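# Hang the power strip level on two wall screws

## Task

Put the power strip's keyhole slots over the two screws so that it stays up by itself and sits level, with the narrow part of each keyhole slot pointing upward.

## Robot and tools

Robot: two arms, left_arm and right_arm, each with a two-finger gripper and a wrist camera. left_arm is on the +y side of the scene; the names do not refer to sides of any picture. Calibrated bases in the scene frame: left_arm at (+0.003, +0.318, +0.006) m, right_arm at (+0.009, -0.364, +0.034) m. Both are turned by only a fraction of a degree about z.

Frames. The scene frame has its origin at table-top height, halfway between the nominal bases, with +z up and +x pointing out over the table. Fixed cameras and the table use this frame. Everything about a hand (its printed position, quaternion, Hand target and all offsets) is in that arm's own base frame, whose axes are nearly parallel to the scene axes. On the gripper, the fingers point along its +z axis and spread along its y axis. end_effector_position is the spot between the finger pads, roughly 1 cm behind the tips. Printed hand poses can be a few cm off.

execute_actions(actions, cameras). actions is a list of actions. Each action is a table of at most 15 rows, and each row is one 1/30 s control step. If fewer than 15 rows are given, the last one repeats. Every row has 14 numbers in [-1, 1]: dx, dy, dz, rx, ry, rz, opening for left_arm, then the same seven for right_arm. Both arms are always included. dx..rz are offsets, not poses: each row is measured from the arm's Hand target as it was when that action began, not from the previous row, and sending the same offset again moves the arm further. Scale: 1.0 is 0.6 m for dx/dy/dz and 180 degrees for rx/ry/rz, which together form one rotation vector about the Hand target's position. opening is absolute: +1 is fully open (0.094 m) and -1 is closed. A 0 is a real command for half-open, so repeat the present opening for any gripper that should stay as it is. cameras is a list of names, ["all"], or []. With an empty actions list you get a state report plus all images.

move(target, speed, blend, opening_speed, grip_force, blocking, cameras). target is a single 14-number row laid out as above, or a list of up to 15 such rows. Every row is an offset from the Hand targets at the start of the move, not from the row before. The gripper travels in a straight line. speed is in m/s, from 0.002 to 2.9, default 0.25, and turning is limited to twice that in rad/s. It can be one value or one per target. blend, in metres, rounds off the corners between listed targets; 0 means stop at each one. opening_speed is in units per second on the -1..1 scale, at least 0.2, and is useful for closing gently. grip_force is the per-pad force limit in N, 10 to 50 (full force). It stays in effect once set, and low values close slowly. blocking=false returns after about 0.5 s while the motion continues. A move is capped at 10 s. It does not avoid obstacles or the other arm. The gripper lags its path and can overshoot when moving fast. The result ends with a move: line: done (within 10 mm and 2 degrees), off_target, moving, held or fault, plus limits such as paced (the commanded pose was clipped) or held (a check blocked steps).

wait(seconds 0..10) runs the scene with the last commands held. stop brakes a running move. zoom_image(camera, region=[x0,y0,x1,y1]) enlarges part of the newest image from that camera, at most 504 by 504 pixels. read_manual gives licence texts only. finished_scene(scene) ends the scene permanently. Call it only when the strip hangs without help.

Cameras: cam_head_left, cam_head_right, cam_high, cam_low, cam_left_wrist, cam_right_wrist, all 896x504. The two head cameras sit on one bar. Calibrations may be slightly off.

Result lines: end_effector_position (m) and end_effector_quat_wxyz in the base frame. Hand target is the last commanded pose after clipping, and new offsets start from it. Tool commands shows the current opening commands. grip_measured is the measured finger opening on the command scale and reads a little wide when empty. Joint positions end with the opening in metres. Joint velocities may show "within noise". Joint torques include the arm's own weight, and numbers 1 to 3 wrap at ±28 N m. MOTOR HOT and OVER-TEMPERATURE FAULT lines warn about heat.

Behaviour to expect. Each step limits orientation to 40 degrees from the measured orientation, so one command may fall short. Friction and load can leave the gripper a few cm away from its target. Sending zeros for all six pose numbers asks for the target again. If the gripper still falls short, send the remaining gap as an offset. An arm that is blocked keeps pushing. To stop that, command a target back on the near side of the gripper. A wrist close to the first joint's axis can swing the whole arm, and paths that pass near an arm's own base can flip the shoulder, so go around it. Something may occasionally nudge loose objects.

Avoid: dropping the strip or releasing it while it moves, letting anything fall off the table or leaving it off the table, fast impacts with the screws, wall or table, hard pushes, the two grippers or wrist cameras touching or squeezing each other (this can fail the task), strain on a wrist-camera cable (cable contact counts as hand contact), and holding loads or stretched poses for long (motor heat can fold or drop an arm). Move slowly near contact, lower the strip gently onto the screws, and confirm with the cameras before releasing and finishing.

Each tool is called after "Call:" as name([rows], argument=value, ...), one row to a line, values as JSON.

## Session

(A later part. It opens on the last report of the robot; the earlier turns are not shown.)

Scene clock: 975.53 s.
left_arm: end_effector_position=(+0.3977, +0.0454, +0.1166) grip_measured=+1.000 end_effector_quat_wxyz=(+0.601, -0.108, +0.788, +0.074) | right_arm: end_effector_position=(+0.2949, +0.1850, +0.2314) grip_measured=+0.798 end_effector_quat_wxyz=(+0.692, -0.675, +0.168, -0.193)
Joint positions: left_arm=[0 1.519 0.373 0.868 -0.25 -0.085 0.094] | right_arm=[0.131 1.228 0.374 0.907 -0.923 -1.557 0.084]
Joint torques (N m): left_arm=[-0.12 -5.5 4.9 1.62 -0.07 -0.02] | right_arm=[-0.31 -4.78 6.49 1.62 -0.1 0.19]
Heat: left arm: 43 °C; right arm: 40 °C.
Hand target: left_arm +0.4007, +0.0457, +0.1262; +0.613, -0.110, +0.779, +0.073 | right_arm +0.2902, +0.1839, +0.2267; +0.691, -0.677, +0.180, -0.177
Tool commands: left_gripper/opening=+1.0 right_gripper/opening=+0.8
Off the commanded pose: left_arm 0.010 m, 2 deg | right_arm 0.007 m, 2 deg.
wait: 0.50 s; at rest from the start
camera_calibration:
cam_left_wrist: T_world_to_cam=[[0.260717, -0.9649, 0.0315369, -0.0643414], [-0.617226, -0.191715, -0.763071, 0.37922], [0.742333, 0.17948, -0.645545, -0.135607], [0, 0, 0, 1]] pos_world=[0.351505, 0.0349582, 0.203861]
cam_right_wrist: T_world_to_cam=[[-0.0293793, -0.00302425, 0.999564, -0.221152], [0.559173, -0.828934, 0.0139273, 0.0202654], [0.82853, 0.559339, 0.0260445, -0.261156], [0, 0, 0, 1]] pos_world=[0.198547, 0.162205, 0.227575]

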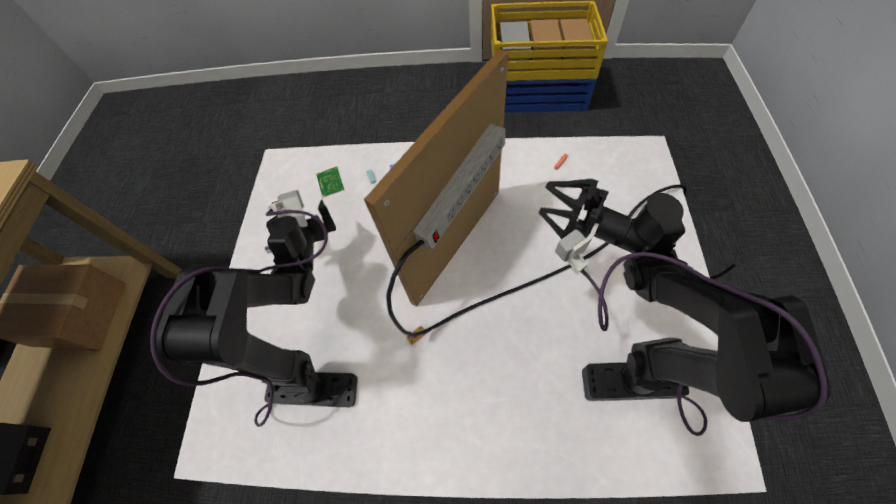

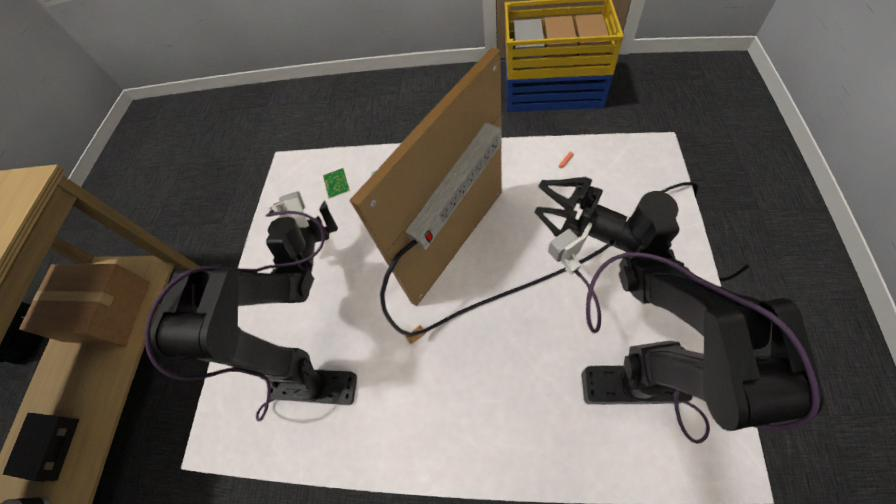

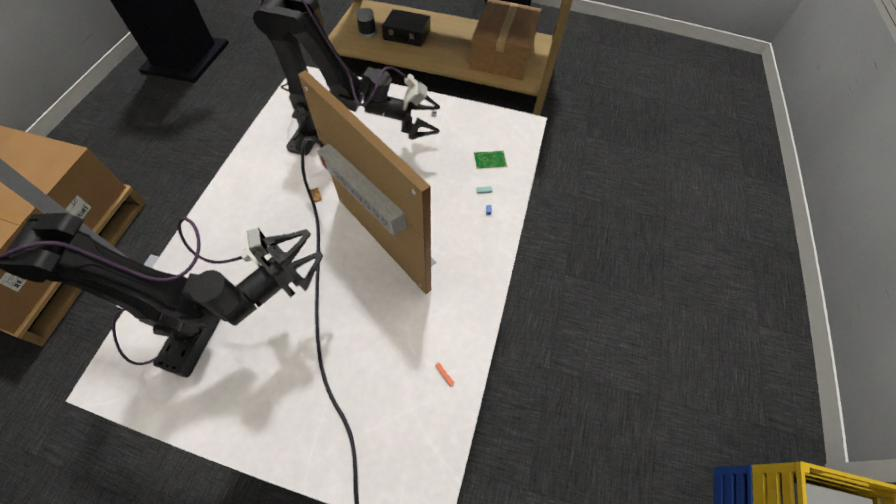

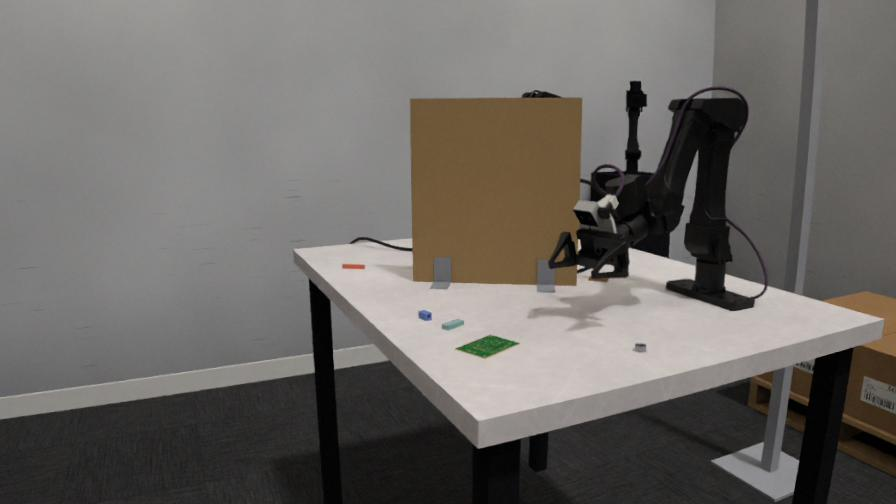

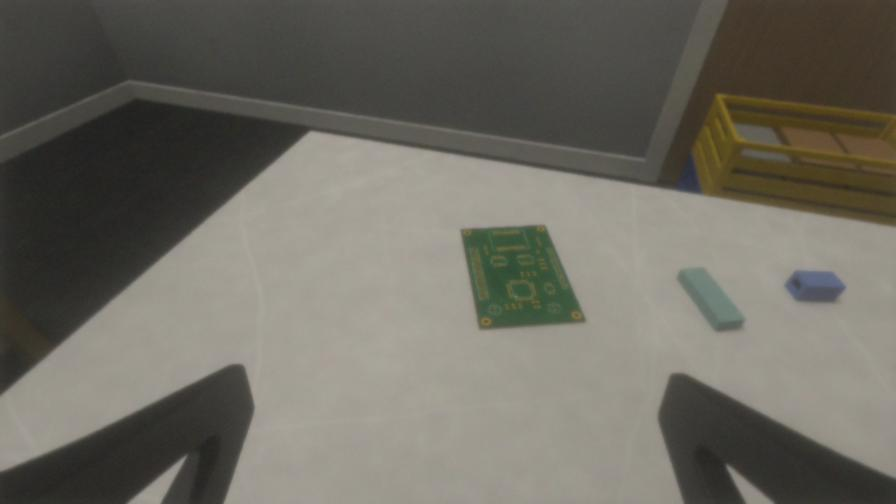

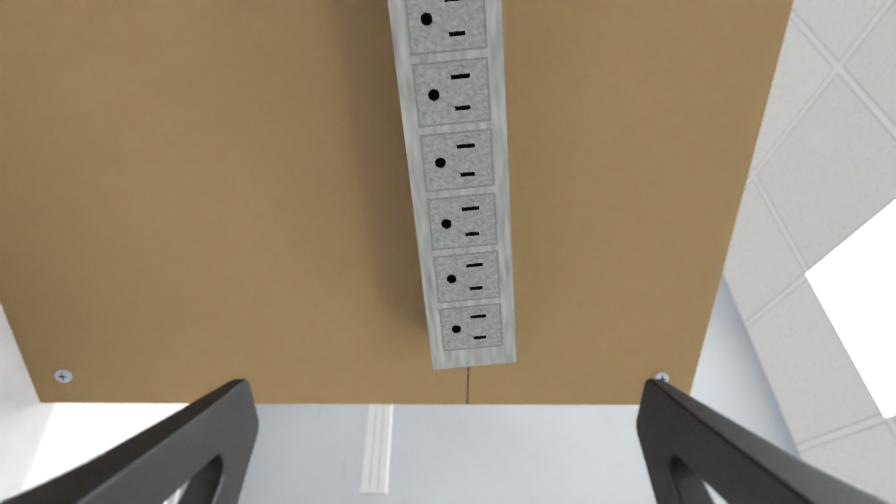

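Call:
move(target=[0,0,0,0,0,0,1,-0.152,0.162,-0.1,-0.357,0.366,-0.143,0.2], speed=0.35, cameras=["cam_head_left","cam_right_wrist","cam_high"])

Scene clock: 1044.27 s.
left_arm: end_effector_position=(+0.3977, +0.0454, +0.1166) grip_measured=+1.000 end_effector_quat_wxyz=(+0.601, -0.108, +0.788, +0.074) | right_arm: end_effector_position=(+0.1999, +0.2766, +0.1674) grip_measured=+0.203 end_effector_quat_wxyz=(-0.004, +0.855, -0.518, +0.008)
Joint positions: left_arm=[0 1.519 0.373 0.868 -0.25 -0.085 0.094] | right_arm=[0.95 1.843 1.782 -1.501 0.015 -1.102 0.056]
Joint torques (N m): left_arm=[-0.09 -5.38 4.88 1.62 -0.07 0] | right_arm=[0.2 -7.05 9.4 0.37 -0.14 0.04]
Heat: left arm: 43 °C; right arm: 39 °C.
Hand target: left_arm +0.4007, +0.0457, +0.1262; +0.613, -0.110, +0.779, +0.073 | right_arm +0.1990, +0.2810, +0.1665; +0.000, +0.854, -0.520, +0.001
Off the commanded pose: left_arm 0.010 m, 2 deg | right_arm 0.005 m, 1 deg.
move: done
camera_calibration:
cam_right_wrist: T_world_to_cam=[[0.888526, 0.458827, 0.000357051, -0.303751], [0.40901, -0.792406, 0.452553, 0.0967318], [0.207926, -0.401959, -0.891737, 0.311499], [0, 0, 0, 1]] pos_world=[0.165558, 0.34123, 0.234107]
Images, in order (width x height): cam_head_left 896x504, cam_high 896x504, cam_right_wrist 896x504.

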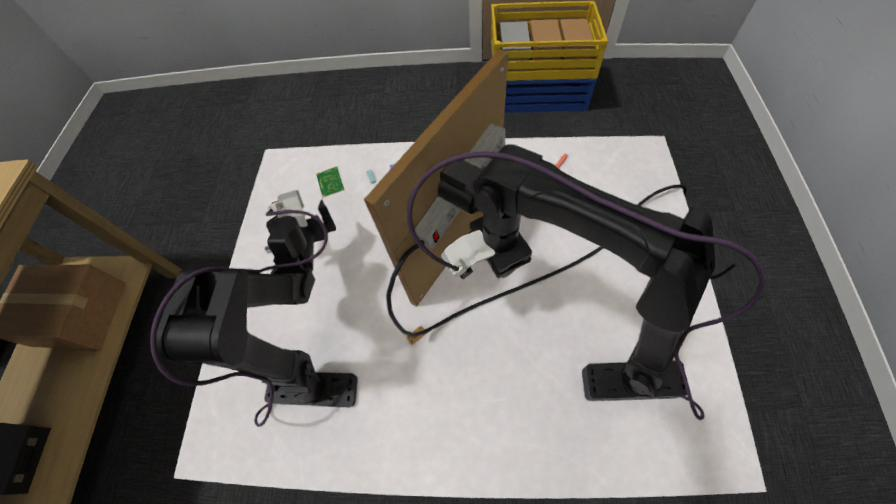

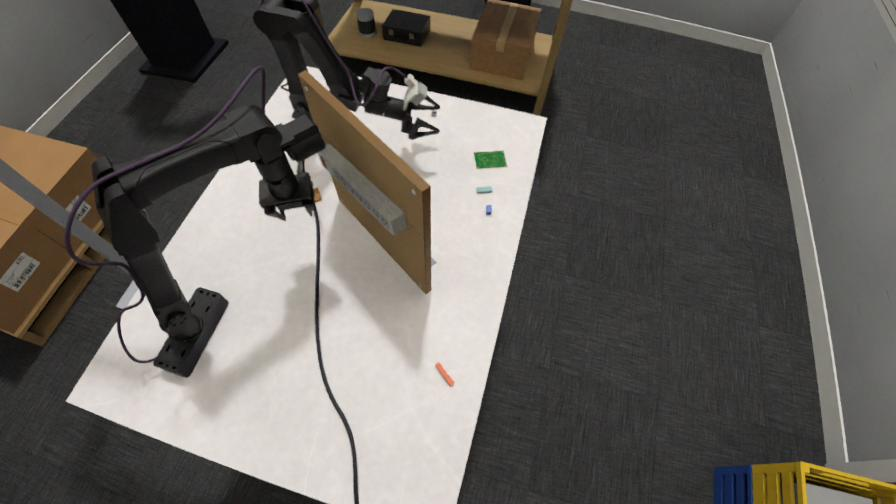

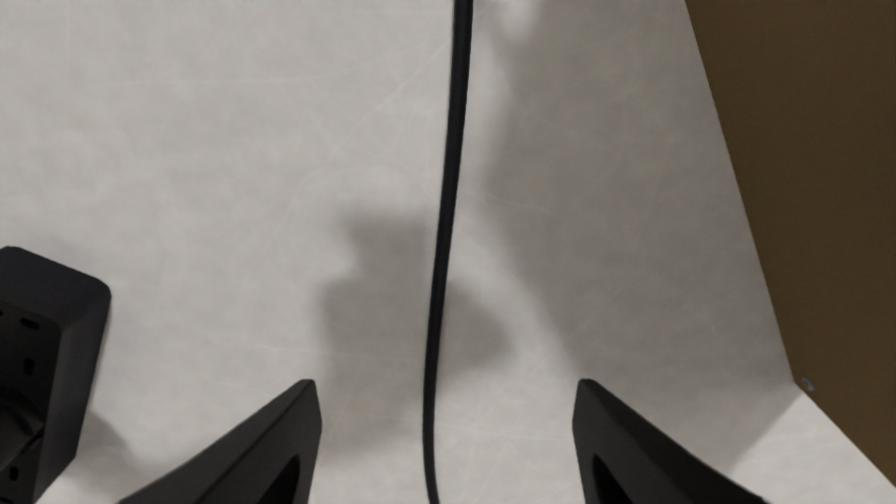

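Call:
move(target=[0,0,0,0,0,0,1,0,0.007,-0.25,0,0,0,0.2], speed=0.15, cameras=["cam_head_left","cam_right_wrist","cam_high"])

Scene clock: 1055.13 s.
left_arm: end_effector_position=(+0.3977, +0.0454, +0.1166) grip_measured=+1.000 end_effector_quat_wxyz=(+0.601, -0.108, +0.788, +0.074) | right_arm: end_effector_position=(+0.2038, +0.2847, +0.0249) grip_measured=+0.203 end_effector_quat_wxyz=(-0.009, +0.854, -0.519, +0.008)
Joint positions: left_arm=[0 1.519 0.373 0.868 -0.25 -0.085 0.094] | right_arm=[0.954 1.921 1.311 -0.943 0.015 -1.095 0.056]
Joint torques (N m): left_arm=[-0.1 -5.5 4.93 1.62 -0.06 0] | right_arm=[0.47 -7.69 6.41 0.6 -0.12 0.06]
Heat: left arm: 43 °C; right arm: 39 °C.
Hand target: left_arm +0.4007, +0.0457, +0.1262; +0.613, -0.110, +0.779, +0.073 | right_arm +0.1990, +0.2852, +0.0166; +0.000, +0.854, -0.520, +0.001
Off the commanded pose: left_arm 0.010 m, 2 deg | right_arm 0.010 m, 1 deg.
move: done
camera_calibration:
cam_right_wrist: T_world_to_cam=[[0.889707, 0.456462, 0.00800182, -0.310538], [0.404805, -0.796883, 0.448454, 0.168192], [0.211079, -0.395754, -0.89377, 0.184552], [0, 0, 0, 1]] pos_world=[0.169248, 0.348815, 0.0920051]
Images, in order (width x height): cam_head_left 896x504, cam_high 896x504, cam_right_wrist 896x504.

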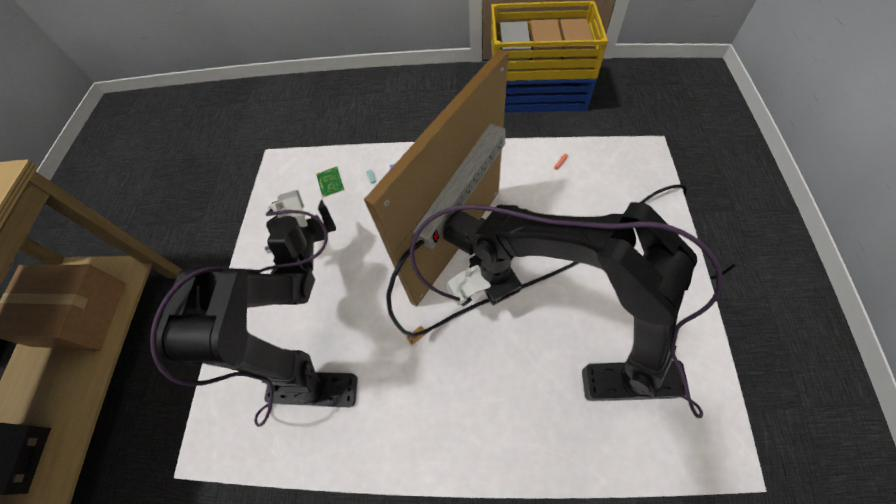

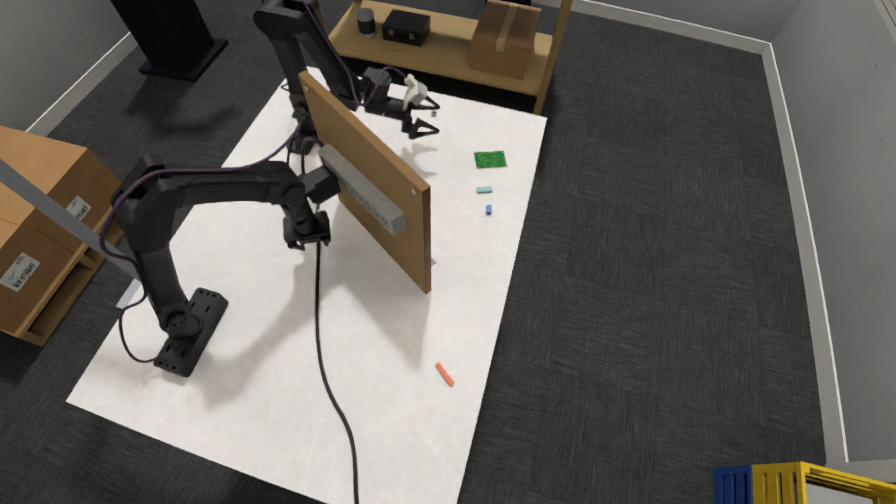

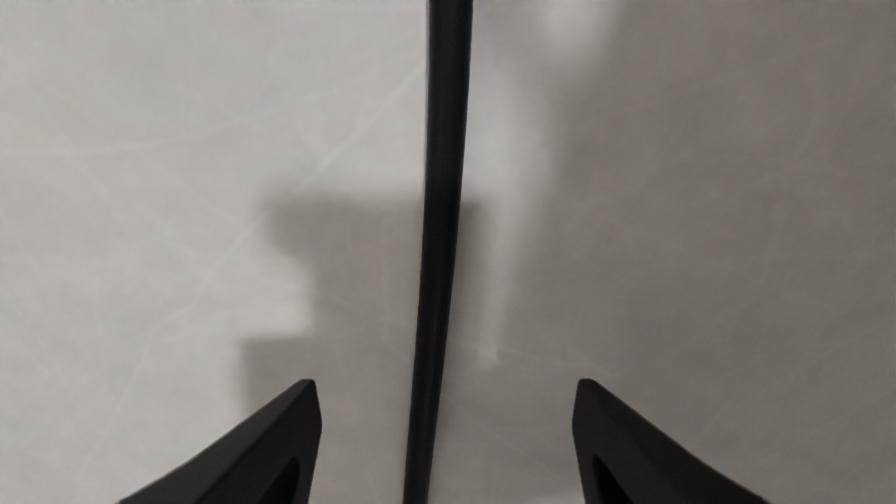

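Call:
move([
  [0,0,0,0,0,0,1,-0.008,-0.006,-0.078,0,0,0,0.2],
  [0,0,0,0,0,0,1,-0.008,-0.006,-0.078,0,0,0,-0.93],
], speed=0.06, opening_speed=0.8, cameras=["cam_head_left","cam_right_wrist"])

Scene clock: 1070.13 s.
left_arm: end_effector_position=(+0.3977, +0.0454, +0.1166) grip_measured=+1.000 end_effector_quat_wxyz=(+0.601, -0.108, +0.788, +0.074) | right_arm: end_effector_position=(+0.2009, +0.2839, -0.0192) grip_measured=-0.806 end_effector_quat_wxyz=(-0.013, +0.854, -0.520, +0.008)
Joint positions: left_arm=[0 1.519 0.373 0.868 -0.25 -0.085 0.094] | right_arm=[0.96 1.979 1.199 -0.763 0.014 -1.088 0.009]
Joint torques (N m): left_arm=[-0.12 -5.52 4.92 1.61 -0.08 0] | right_arm=[0.34 -7.36 5.74 0.56 -0.12 0.05]
Heat: left arm: 43 °C; right arm: 39 °C.
Hand target: left_arm +0.4007, +0.0457, +0.1262; +0.613, -0.110, +0.779, +0.073 | right_arm +0.1943, +0.2817, -0.0301; +0.000, +0.854, -0.520, +0.000
Off the commanded pose: left_arm 0.010 m, 2 deg | right_arm 0.013 m, 2 deg.
move: off_target (right_arm); target 2's new opening was sent with right_arm's hand 0.013 m and 2 deg from that target
camera_calibration:
cam_right_wrist: T_world_to_cam=[[0.890176, 0.455324, 0.0163426, -0.306858], [0.401561, -0.801003, 0.444007, 0.19035], [0.215258, -0.388682, -0.895874, 0.142548], [0, 0, 0, 1]] pos_world=[0.166036, 0.347597, 0.0482028]
Images, in order (width x height): cam_head_left 896x504, cam_right_wrist 896x504.

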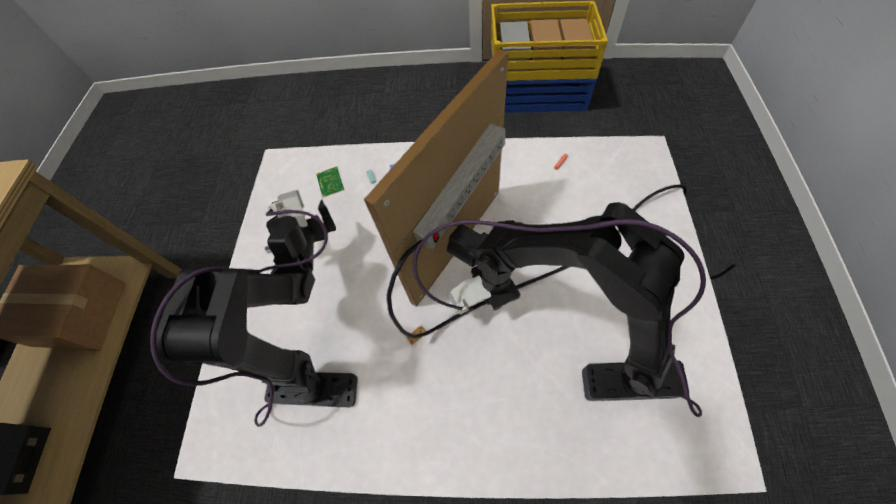

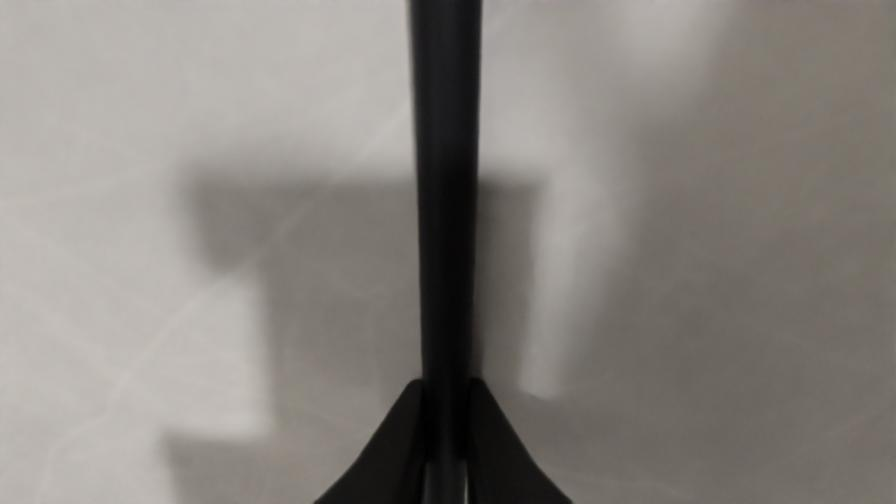

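Call:
move([
  [0,0,0,0,0,0,1,-0.02,0.01,0.08,0,0,0,-0.93],
  [0,0,0,0,0,0,1,-0.35,0.117,0.08,0,0,0,-0.93],
  [0,0,0,0,0,0,1,-0.35,0.117,0.02,0,0,0,-0.93],
], speed=0.08, blend=[0.02,0.01,0], cameras=["cam_head_left","cam_high"])

Call:
zoom_image(camera="cam_head_left", region=[400, 110, 520, 250])

Scene clock: 1086.67 s.
left_arm: end_effector_position=(+0.3977, +0.0454, +0.1166) grip_measured=+1.000 end_effector_quat_wxyz=(+0.601, -0.108, +0.788, +0.074) | right_arm: end_effector_position=(-0.0088, +0.3492, -0.0088) grip_measured=-0.807 end_effector_quat_wxyz=(-0.004, +0.853, -0.521, +0.011)
Joint positions: left_arm=[0 1.519 0.373 0.868 -0.25 -0.085 0.094] | right_arm=[1.605 1.991 1.264 -0.849 0.022 -0.44 0.009]
Joint torques (N m): left_arm=[-0.12 -5.45 4.86 1.62 -0.08 -0.04] | right_arm=[0.62 -7.72 6.15 0.74 -0.2 0.05]
Heat: left arm: 43 °C; right arm: 38 °C.
Hand target: left_arm +0.4007, +0.0457, +0.1262; +0.613, -0.110, +0.779, +0.073 | right_arm -0.0157, +0.3519, -0.0181; +0.000, +0.854, -0.520, +0.000
Off the commanded pose: left_arm 0.010 m, 2 deg | right_arm 0.012 m, 1 deg.
move: off_target (right_arm)
Images, in order (width x height): cam_head_left 896x504, cam_high 896x504.

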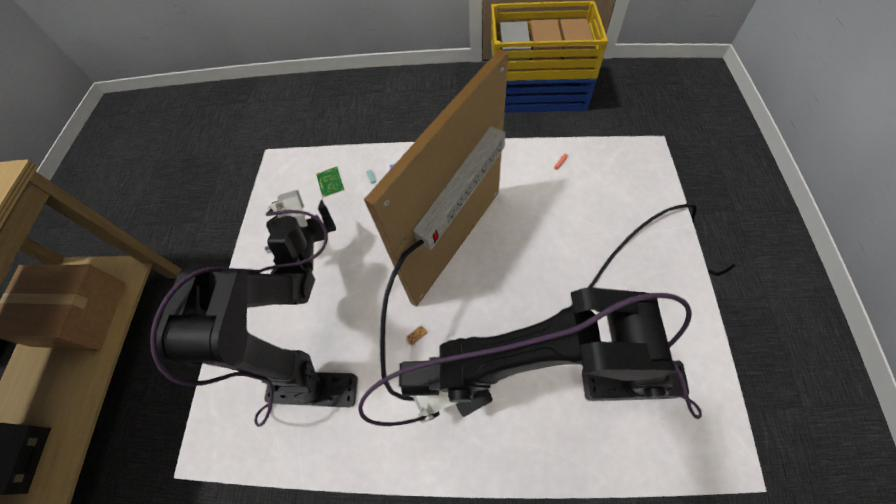

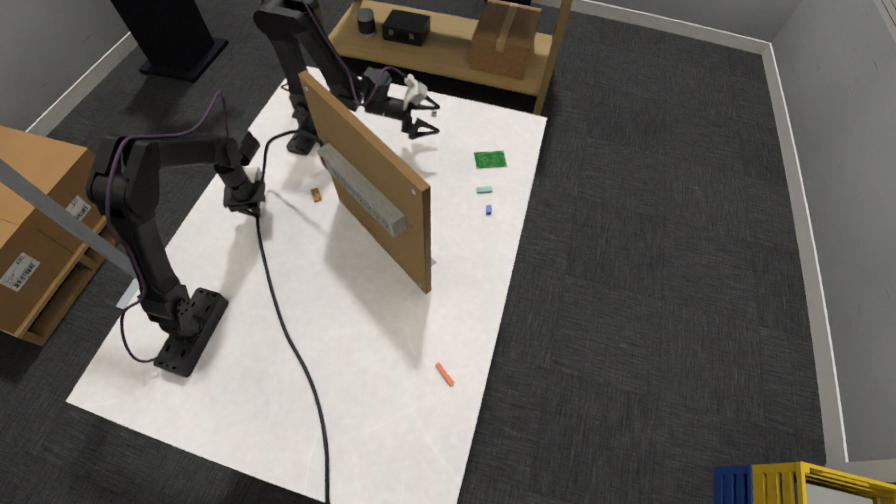

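Scaled by 3.600 from the camera's 896x504 image, which has a finer 1280x720 frame.

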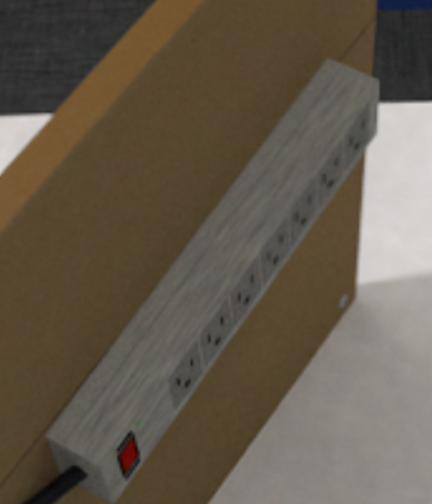

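Call:
move([
  [0,0,0,0,0,0,1,-0.05,0.05,0.06,0,0,0,-0.93],
  [0,0,0,0,0,0,1,-0.173,0.163,0.06,0,0,0,-0.93],
  [0,0,0,0,0,0,1,-0.173,0.163,-0.005,0,0,0,-0.93],
], speed=0.08, blend=[0.02,0.01,0], cameras=["cam_head_left","cam_high"])

Call:
zoom_image(camera="cam_head_left", region=[400, 110, 520, 250])

Scene clock: 1105.87 s.
left_arm: end_effector_position=(+0.3977, +0.0454, +0.1166) grip_measured=+1.000 end_effector_quat_wxyz=(+0.601, -0.108, +0.788, +0.074) | right_arm: end_effector_position=(-0.1068, +0.4443, -0.0048) grip_measured=-0.807 end_effector_quat_wxyz=(-0.003, +0.851, -0.525, +0.015)
Joint positions: left_arm=[0 1.519 0.373 0.868 -0.25 -0.085 0.094] | right_arm=[1.815 2.4 1.954 -1.143 0.026 -0.22 0.009]
Joint torques (N m): left_arm=[-0.1 -5.41 4.9 1.61 -0.07 -0.01] | right_arm=[1.03 -10.84 6.79 0.92 -0.25 0.01]
Heat: left arm: 43 °C; right arm: 39 °C.
Hand target: left_arm +0.4007, +0.0457, +0.1262; +0.613, -0.110, +0.779, +0.073 | right_arm -0.1197, +0.4496, -0.0211; +0.000, +0.854, -0.520, +0.000
Off the commanded pose: left_arm 0.010 m, 2 deg | right_arm 0.021 m, 2 deg.
move: off_target (right_arm)
Images, in order (width x height): cam_head_left 896x504, cam_high 896x504.

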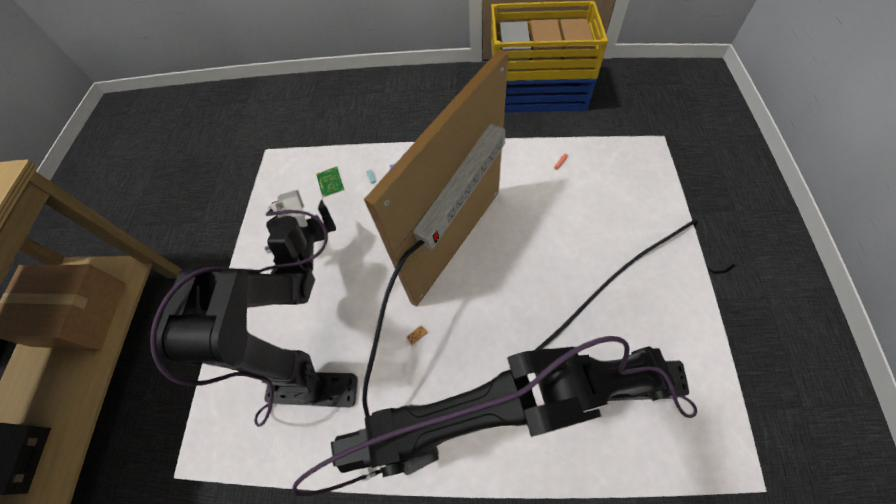

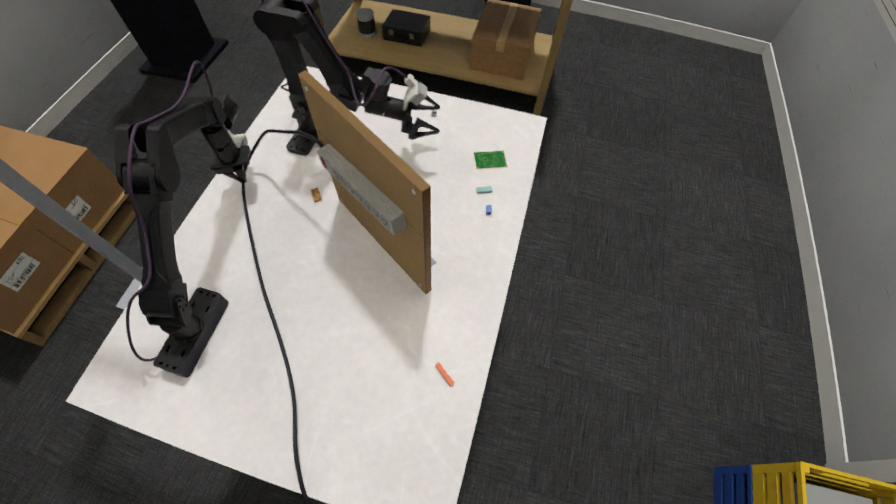

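Scaled by 3.600 from the camera's 896x504 image, which has a finer 1280x720 frame.

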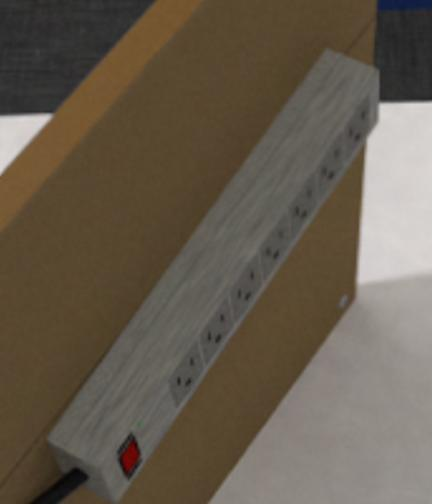

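Call:
move([
  [0,0,0,0,0,0,1,0.08,-0.05,0.08,0,0,0,-0.93],
  [0,0,0,0,0,0,1,0.3,-0.2,0.08,0,0,0,-0.93],
  [0,0,0,0,0,0,1,0.3,-0.2,0.0,0,0,0,-0.93],
], speed=0.1, blend=[0.02,0.01,0], cameras=["cam_head_left","cam_high"])

Call:
zoom_image(camera="cam_head_left", region=[400, 110, 520, 250])

Scene clock: 1119.43 s.
left_arm: end_effector_position=(+0.3977, +0.0454, +0.1166) grip_measured=+1.000 end_effector_quat_wxyz=(+0.601, -0.108, +0.788, +0.074) | right_arm: end_effector_position=(+0.0628, +0.3326, -0.0117) grip_measured=-0.807 end_effector_quat_wxyz=(-0.011, +0.851, -0.525, +0.003)
Joint positions: left_arm=[0 1.519 0.373 0.868 -0.25 -0.085 0.094] | right_arm=[1.388 1.941 1.178 -0.789 0.013 -0.649 0.009]
Joint torques (N m): left_arm=[-0.1 -5.45 4.92 1.61 -0.06 -0.01] | right_arm=[-0.13 -7.34 5.68 0.63 -0.12 -0.11]
Heat: left arm: 43 °C; right arm: 39 °C.
Hand target: left_arm +0.4007, +0.0457, +0.1262; +0.613, -0.110, +0.779, +0.073 | right_arm +0.0603, +0.3296, -0.0212; +0.000, +0.854, -0.520, +0.001
Off the commanded pose: left_arm 0.010 m, 2 deg | right_arm 0.010 m, 1 deg.
move: done
Images, in order (width x height): cam_head_left 896x504, cam_high 896x504.

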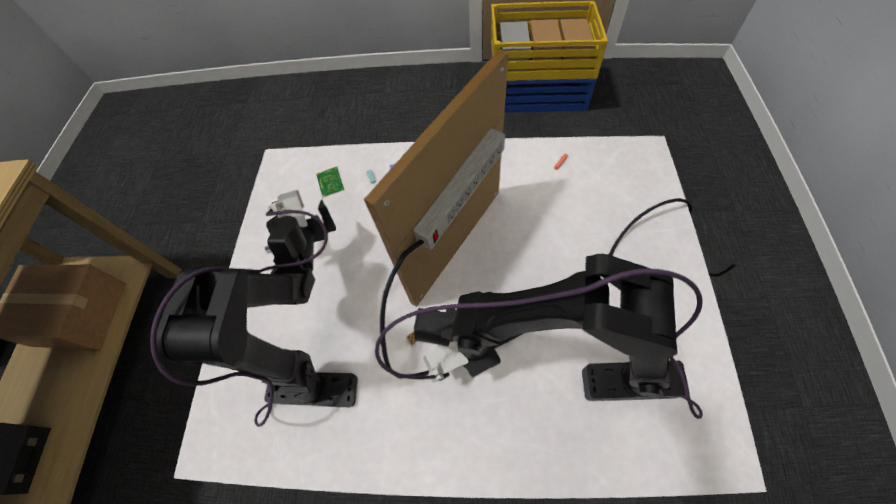

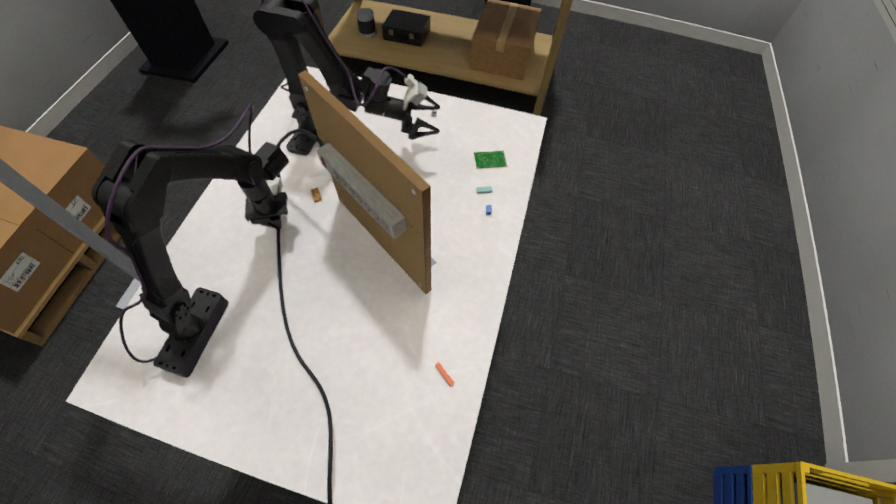

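Scaled by 3.600 from the camera's 896x504 image, which has a finer 1280x720 frame.

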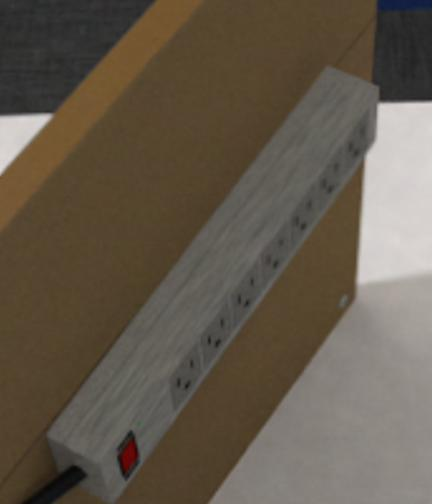

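Call:
move([
  [0,0,0,0,0,0,1,0.05,0,0.05,0,0,0,-0.93],
  [0,0,0,0,0,0,1,0.12,0.01,0.05,0,0,0,-0.93],
  [0,0,0,0,0,0,1,0.12,0.01,0.0,0,0,0,-0.93],
], speed=0.08, blend=[0.02,0.01,0], cameras=["cam_head_left","cam_high"])

Call:
zoom_image(camera="cam_head_left", region=[400, 110, 520, 250])

Scene clock: 1130.70 s.
left_arm: end_effector_position=(+0.3977, +0.0454, +0.1166) grip_measured=+1.000 end_effector_quat_wxyz=(+0.601, -0.108, +0.788, +0.074) | right_arm: end_effector_position=(+0.1349, +0.3387, -0.0103) grip_measured=-0.807 end_effector_quat_wxyz=(-0.012, +0.852, -0.524, +0.004)
Joint positions: left_arm=[0 1.519 0.373 0.868 -0.25 -0.085 0.094] | right_arm=[1.195 2.023 1.305 -0.832 0.012 -0.843 0.009]
Joint torques (N m): left_arm=[-0.12 -5.46 4.89 1.6 -0.08 -0.03] | right_arm=[-0.13 -8.05 5.94 0.6 -0.08 -0.13]
Heat: left arm: 43 °C; right arm: 38 °C.
Hand target: left_arm +0.4007, +0.0457, +0.1262; +0.613, -0.110, +0.779, +0.073 | right_arm +0.1323, +0.3356, -0.0212; +0.000, +0.854, -0.520, +0.001
Off the commanded pose: left_arm 0.010 m, 2 deg | right_arm 0.012 m, 2 deg.
move: off_target (right_arm)
Images, in order (width x height): cam_head_left 896x504, cam_high 896x504.

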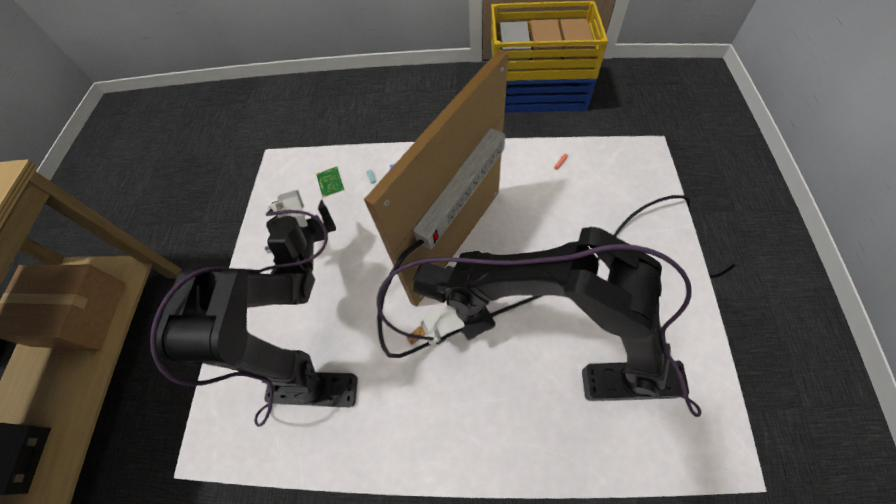

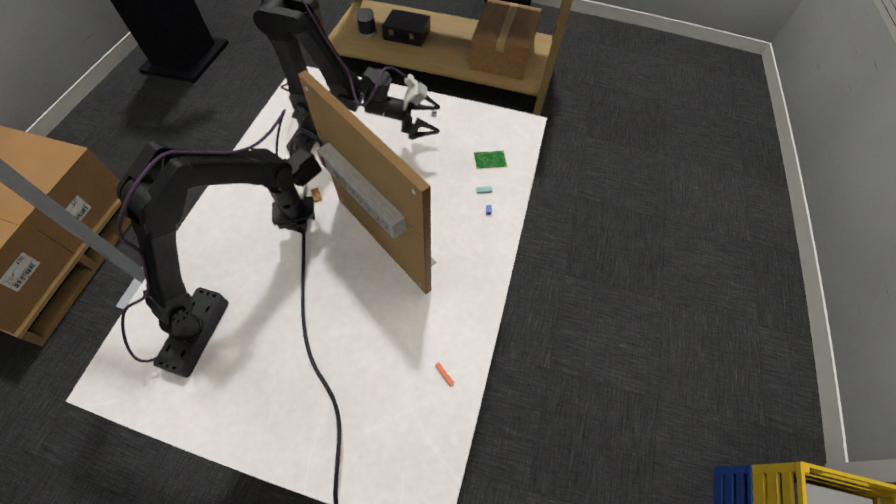

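Scaled by 3.600 from the camera's 896x504 image, which has a finer 1280x720 frame.

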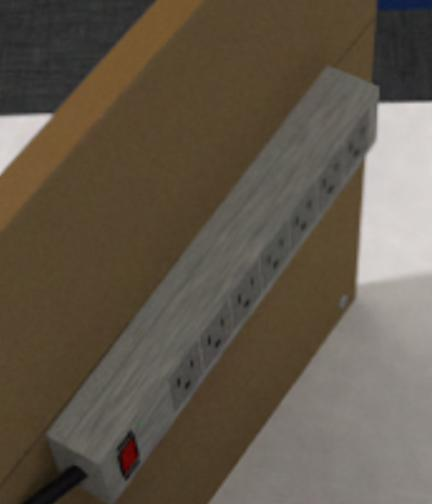

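Call:
move([
  [0,0,0,0,0,0,1,0,0,0,0,0,0,-0.4],
  [0,0,0,0,0,0,1,0,-0.02,0.3,0,0,0,-0.2],
], speed=0.12, opening_speed=1.5, cameras=["cam_head_left","cam_high"])

Call:
zoom_image(camera="cam_head_left", region=[400, 110, 520, 250])

Scene clock: 1142.00 s.
left_arm: end_effector_position=(+0.3977, +0.0454, +0.1166) grip_measured=+1.000 end_effector_quat_wxyz=(+0.601, -0.108, +0.788, +0.074) | right_arm: end_effector_position=(+0.1320, +0.3222, +0.1455) grip_measured=-0.203 end_effector_quat_wxyz=(+0.016, +0.853, -0.522, +0.009)
Joint positions: left_arm=[0 1.519 0.373 0.868 -0.25 -0.085 0.094] | right_arm=[1.185 1.905 1.775 -1.477 0.012 -0.857 0.037]
Joint torques (N m): left_arm=[-0.12 -5.45 4.88 1.59 -0.06 0] | right_arm=[-0.47 -11.59 9.07 0.27 -0.11 -0.09]
Heat: left arm: 43 °C; right arm: 38 °C.
Hand target: left_arm +0.4007, +0.0457, +0.1262; +0.613, -0.110, +0.779, +0.073 | right_arm +0.1324, +0.3236, +0.1587; +0.000, +0.854, -0.520, +0.001
Off the commanded pose: left_arm 0.010 m, 2 deg | right_arm 0.013 m, 2 deg.
move: off_target (right_arm); target 2's new opening was sent with right_arm's hand 0.013 m and 2 deg from that target
Images, in order (width x height): cam_head_left 896x504, cam_high 896x504.

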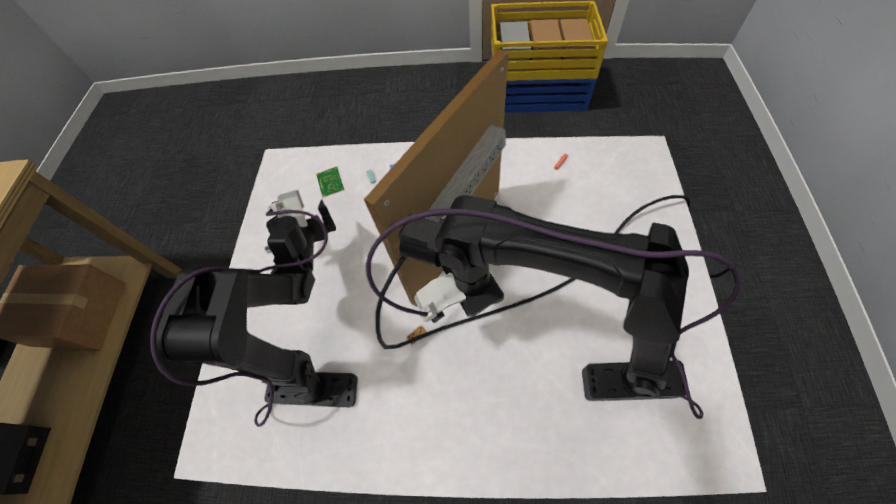

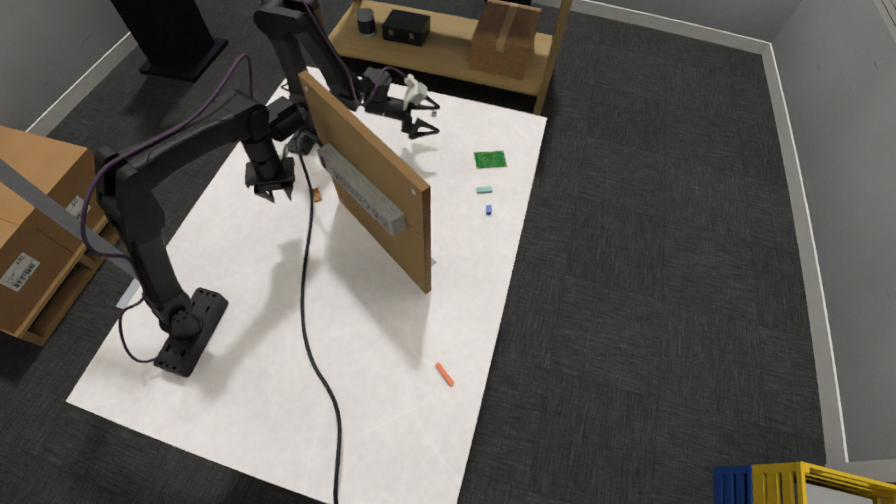

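Scaled by 3.600 from the camera's 896x504 image, which has a finer 1280x720 frame.

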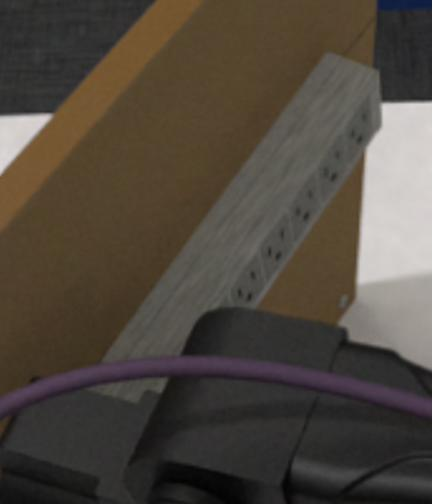

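Call:
move(target=[0,0,0,0,0,0,1,0.423,-0.599,0.0,0,0,-0.928,0.2], speed=0.5, cameras=["cam_head_left","cam_right_wrist"])

Call:
zoom_image(camera="cam_head_left", region=[400, 110, 520, 250])

Scene clock: 1162.93 s.
left_arm: end_effector_position=(+0.3977, +0.0454, +0.1166) grip_measured=+1.000 end_effector_quat_wxyz=(+0.601, -0.108, +0.788, +0.074) | right_arm: end_effector_position=(+0.3828, -0.0365, +0.1630) grip_measured=+0.198 end_effector_quat_wxyz=(+0.007, +0.417, +0.909, +0.002)
Joint positions: left_arm=[0 1.519 0.373 0.868 -0.25 -0.085 0.094] | right_arm=[-0.098 2.024 2.014 -1.547 0.001 0.763 0.056]
Joint torques (N m): left_arm=[-0.16 -5.46 4.94 1.6 -0.07 -0.02] | right_arm=[0.27 -8.06 9.42 0.32 -0.01 0.09]
Heat: left arm: 43 °C; right arm: 39 °C.
Hand target: left_arm +0.4007, +0.0457, +0.1262; +0.613, -0.110, +0.779, +0.073 | right_arm +0.3863, -0.0358, +0.1588; -0.001, +0.421, +0.907, +0.000
Off the commanded pose: left_arm 0.010 m, 2 deg | right_arm 0.006 m, 1 deg.
move: done
camera_calibration:
cam_right_wrist: T_world_to_cam=[[-0.760484, -0.648901, -0.0243013, 0.272294], [-0.592577, 0.678199, 0.434625, 0.21577], [-0.265547, 0.344926, -0.900284, 0.353677], [0, 0, 0, 1]] pos_world=[0.428853, -0.0916355, 0.231248]
Images, in order (width x height): cam_head_left 896x504, cam_right_wrist 896x504.

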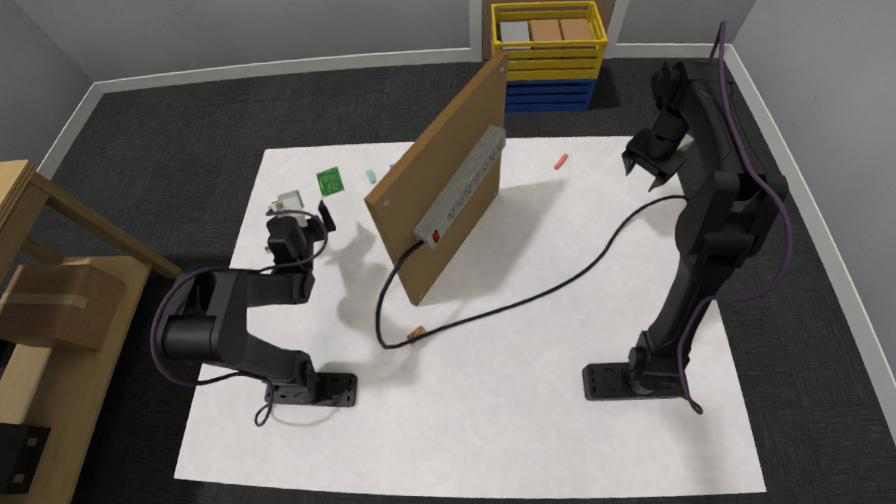

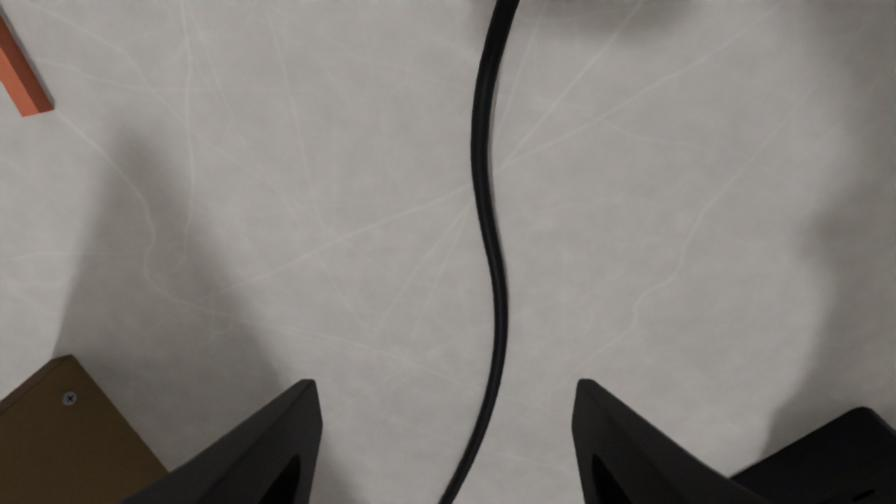

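Scaled by 3.600 from the camera's 896x504 image, which has a finer 1280x720 frame.

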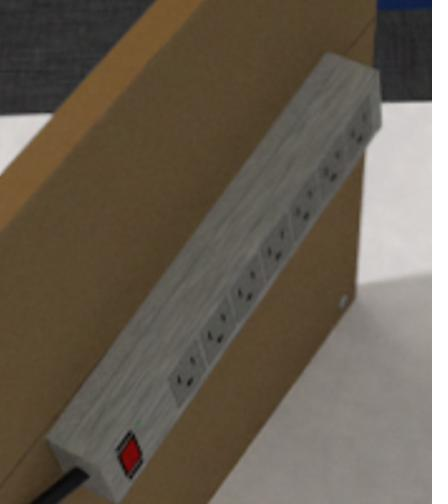

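Call:
move(target=[0,0,0,0,0,0,1,0,0,-0.25,0,0,0,0.3], speed=0.2, cameras=["cam_right_wrist"])

Scene clock: 1168.53 s.
left_arm: end_effector_position=(+0.3977, +0.0454, +0.1166) grip_measured=+1.000 end_effector_quat_wxyz=(+0.601, -0.108, +0.788, +0.074) | right_arm: end_effector_position=(+0.3872, -0.0368, +0.0175) grip_measured=+0.298 end_effector_quat_wxyz=(+0.006, +0.417, +0.909, +0.002)
Joint positions: left_arm=[0 1.519 0.373 0.868 -0.25 -0.085 0.094] | right_arm=[-0.098 2.073 1.503 -0.987 -0.001 0.764 0.061]
Joint torques (N m): left_arm=[-0.08 -5.57 4.93 1.62 -0.07 -0.02] | right_arm=[0.05 -9.14 6.68 0.55 0.02 0.06]
Heat: left arm: 43 °C; right arm: 39 °C.
Hand target: left_arm +0.4007, +0.0457, +0.1262; +0.613, -0.110, +0.779, +0.073 | right_arm +0.3862, -0.0358, +0.0088; -0.001, +0.421, +0.907, +0.000
Off the commanded pose: left_arm 0.010 m, 2 deg | right_arm 0.009 m, 1 deg.
move: done
camera_calibration:
cam_right_wrist: T_world_to_cam=[[-0.76097, -0.648322, -0.0245552, 0.272191], [-0.591778, 0.678093, 0.435877, 0.281403], [-0.265938, 0.34622, -0.899671, 0.224104], [0, 0, 0, 1]] pos_world=[0.433255, -0.0919394, 0.0856465]
Images, in order (width x height): cam_right_wrist 896x504.

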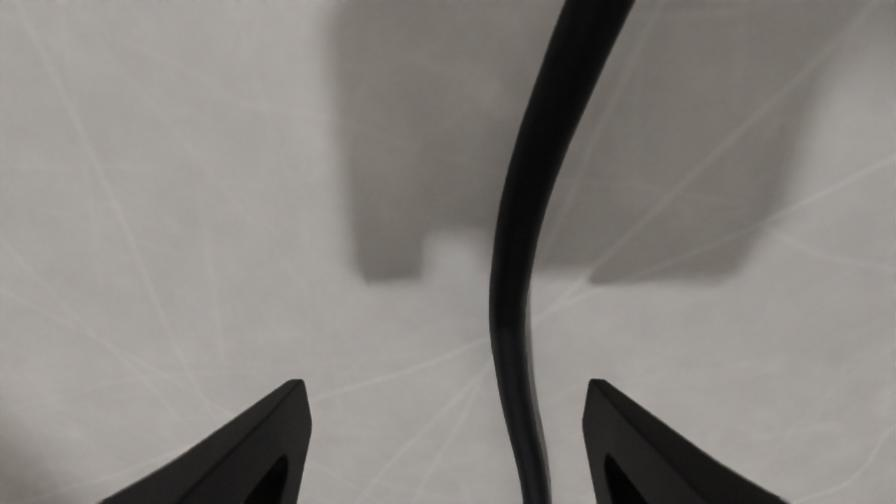

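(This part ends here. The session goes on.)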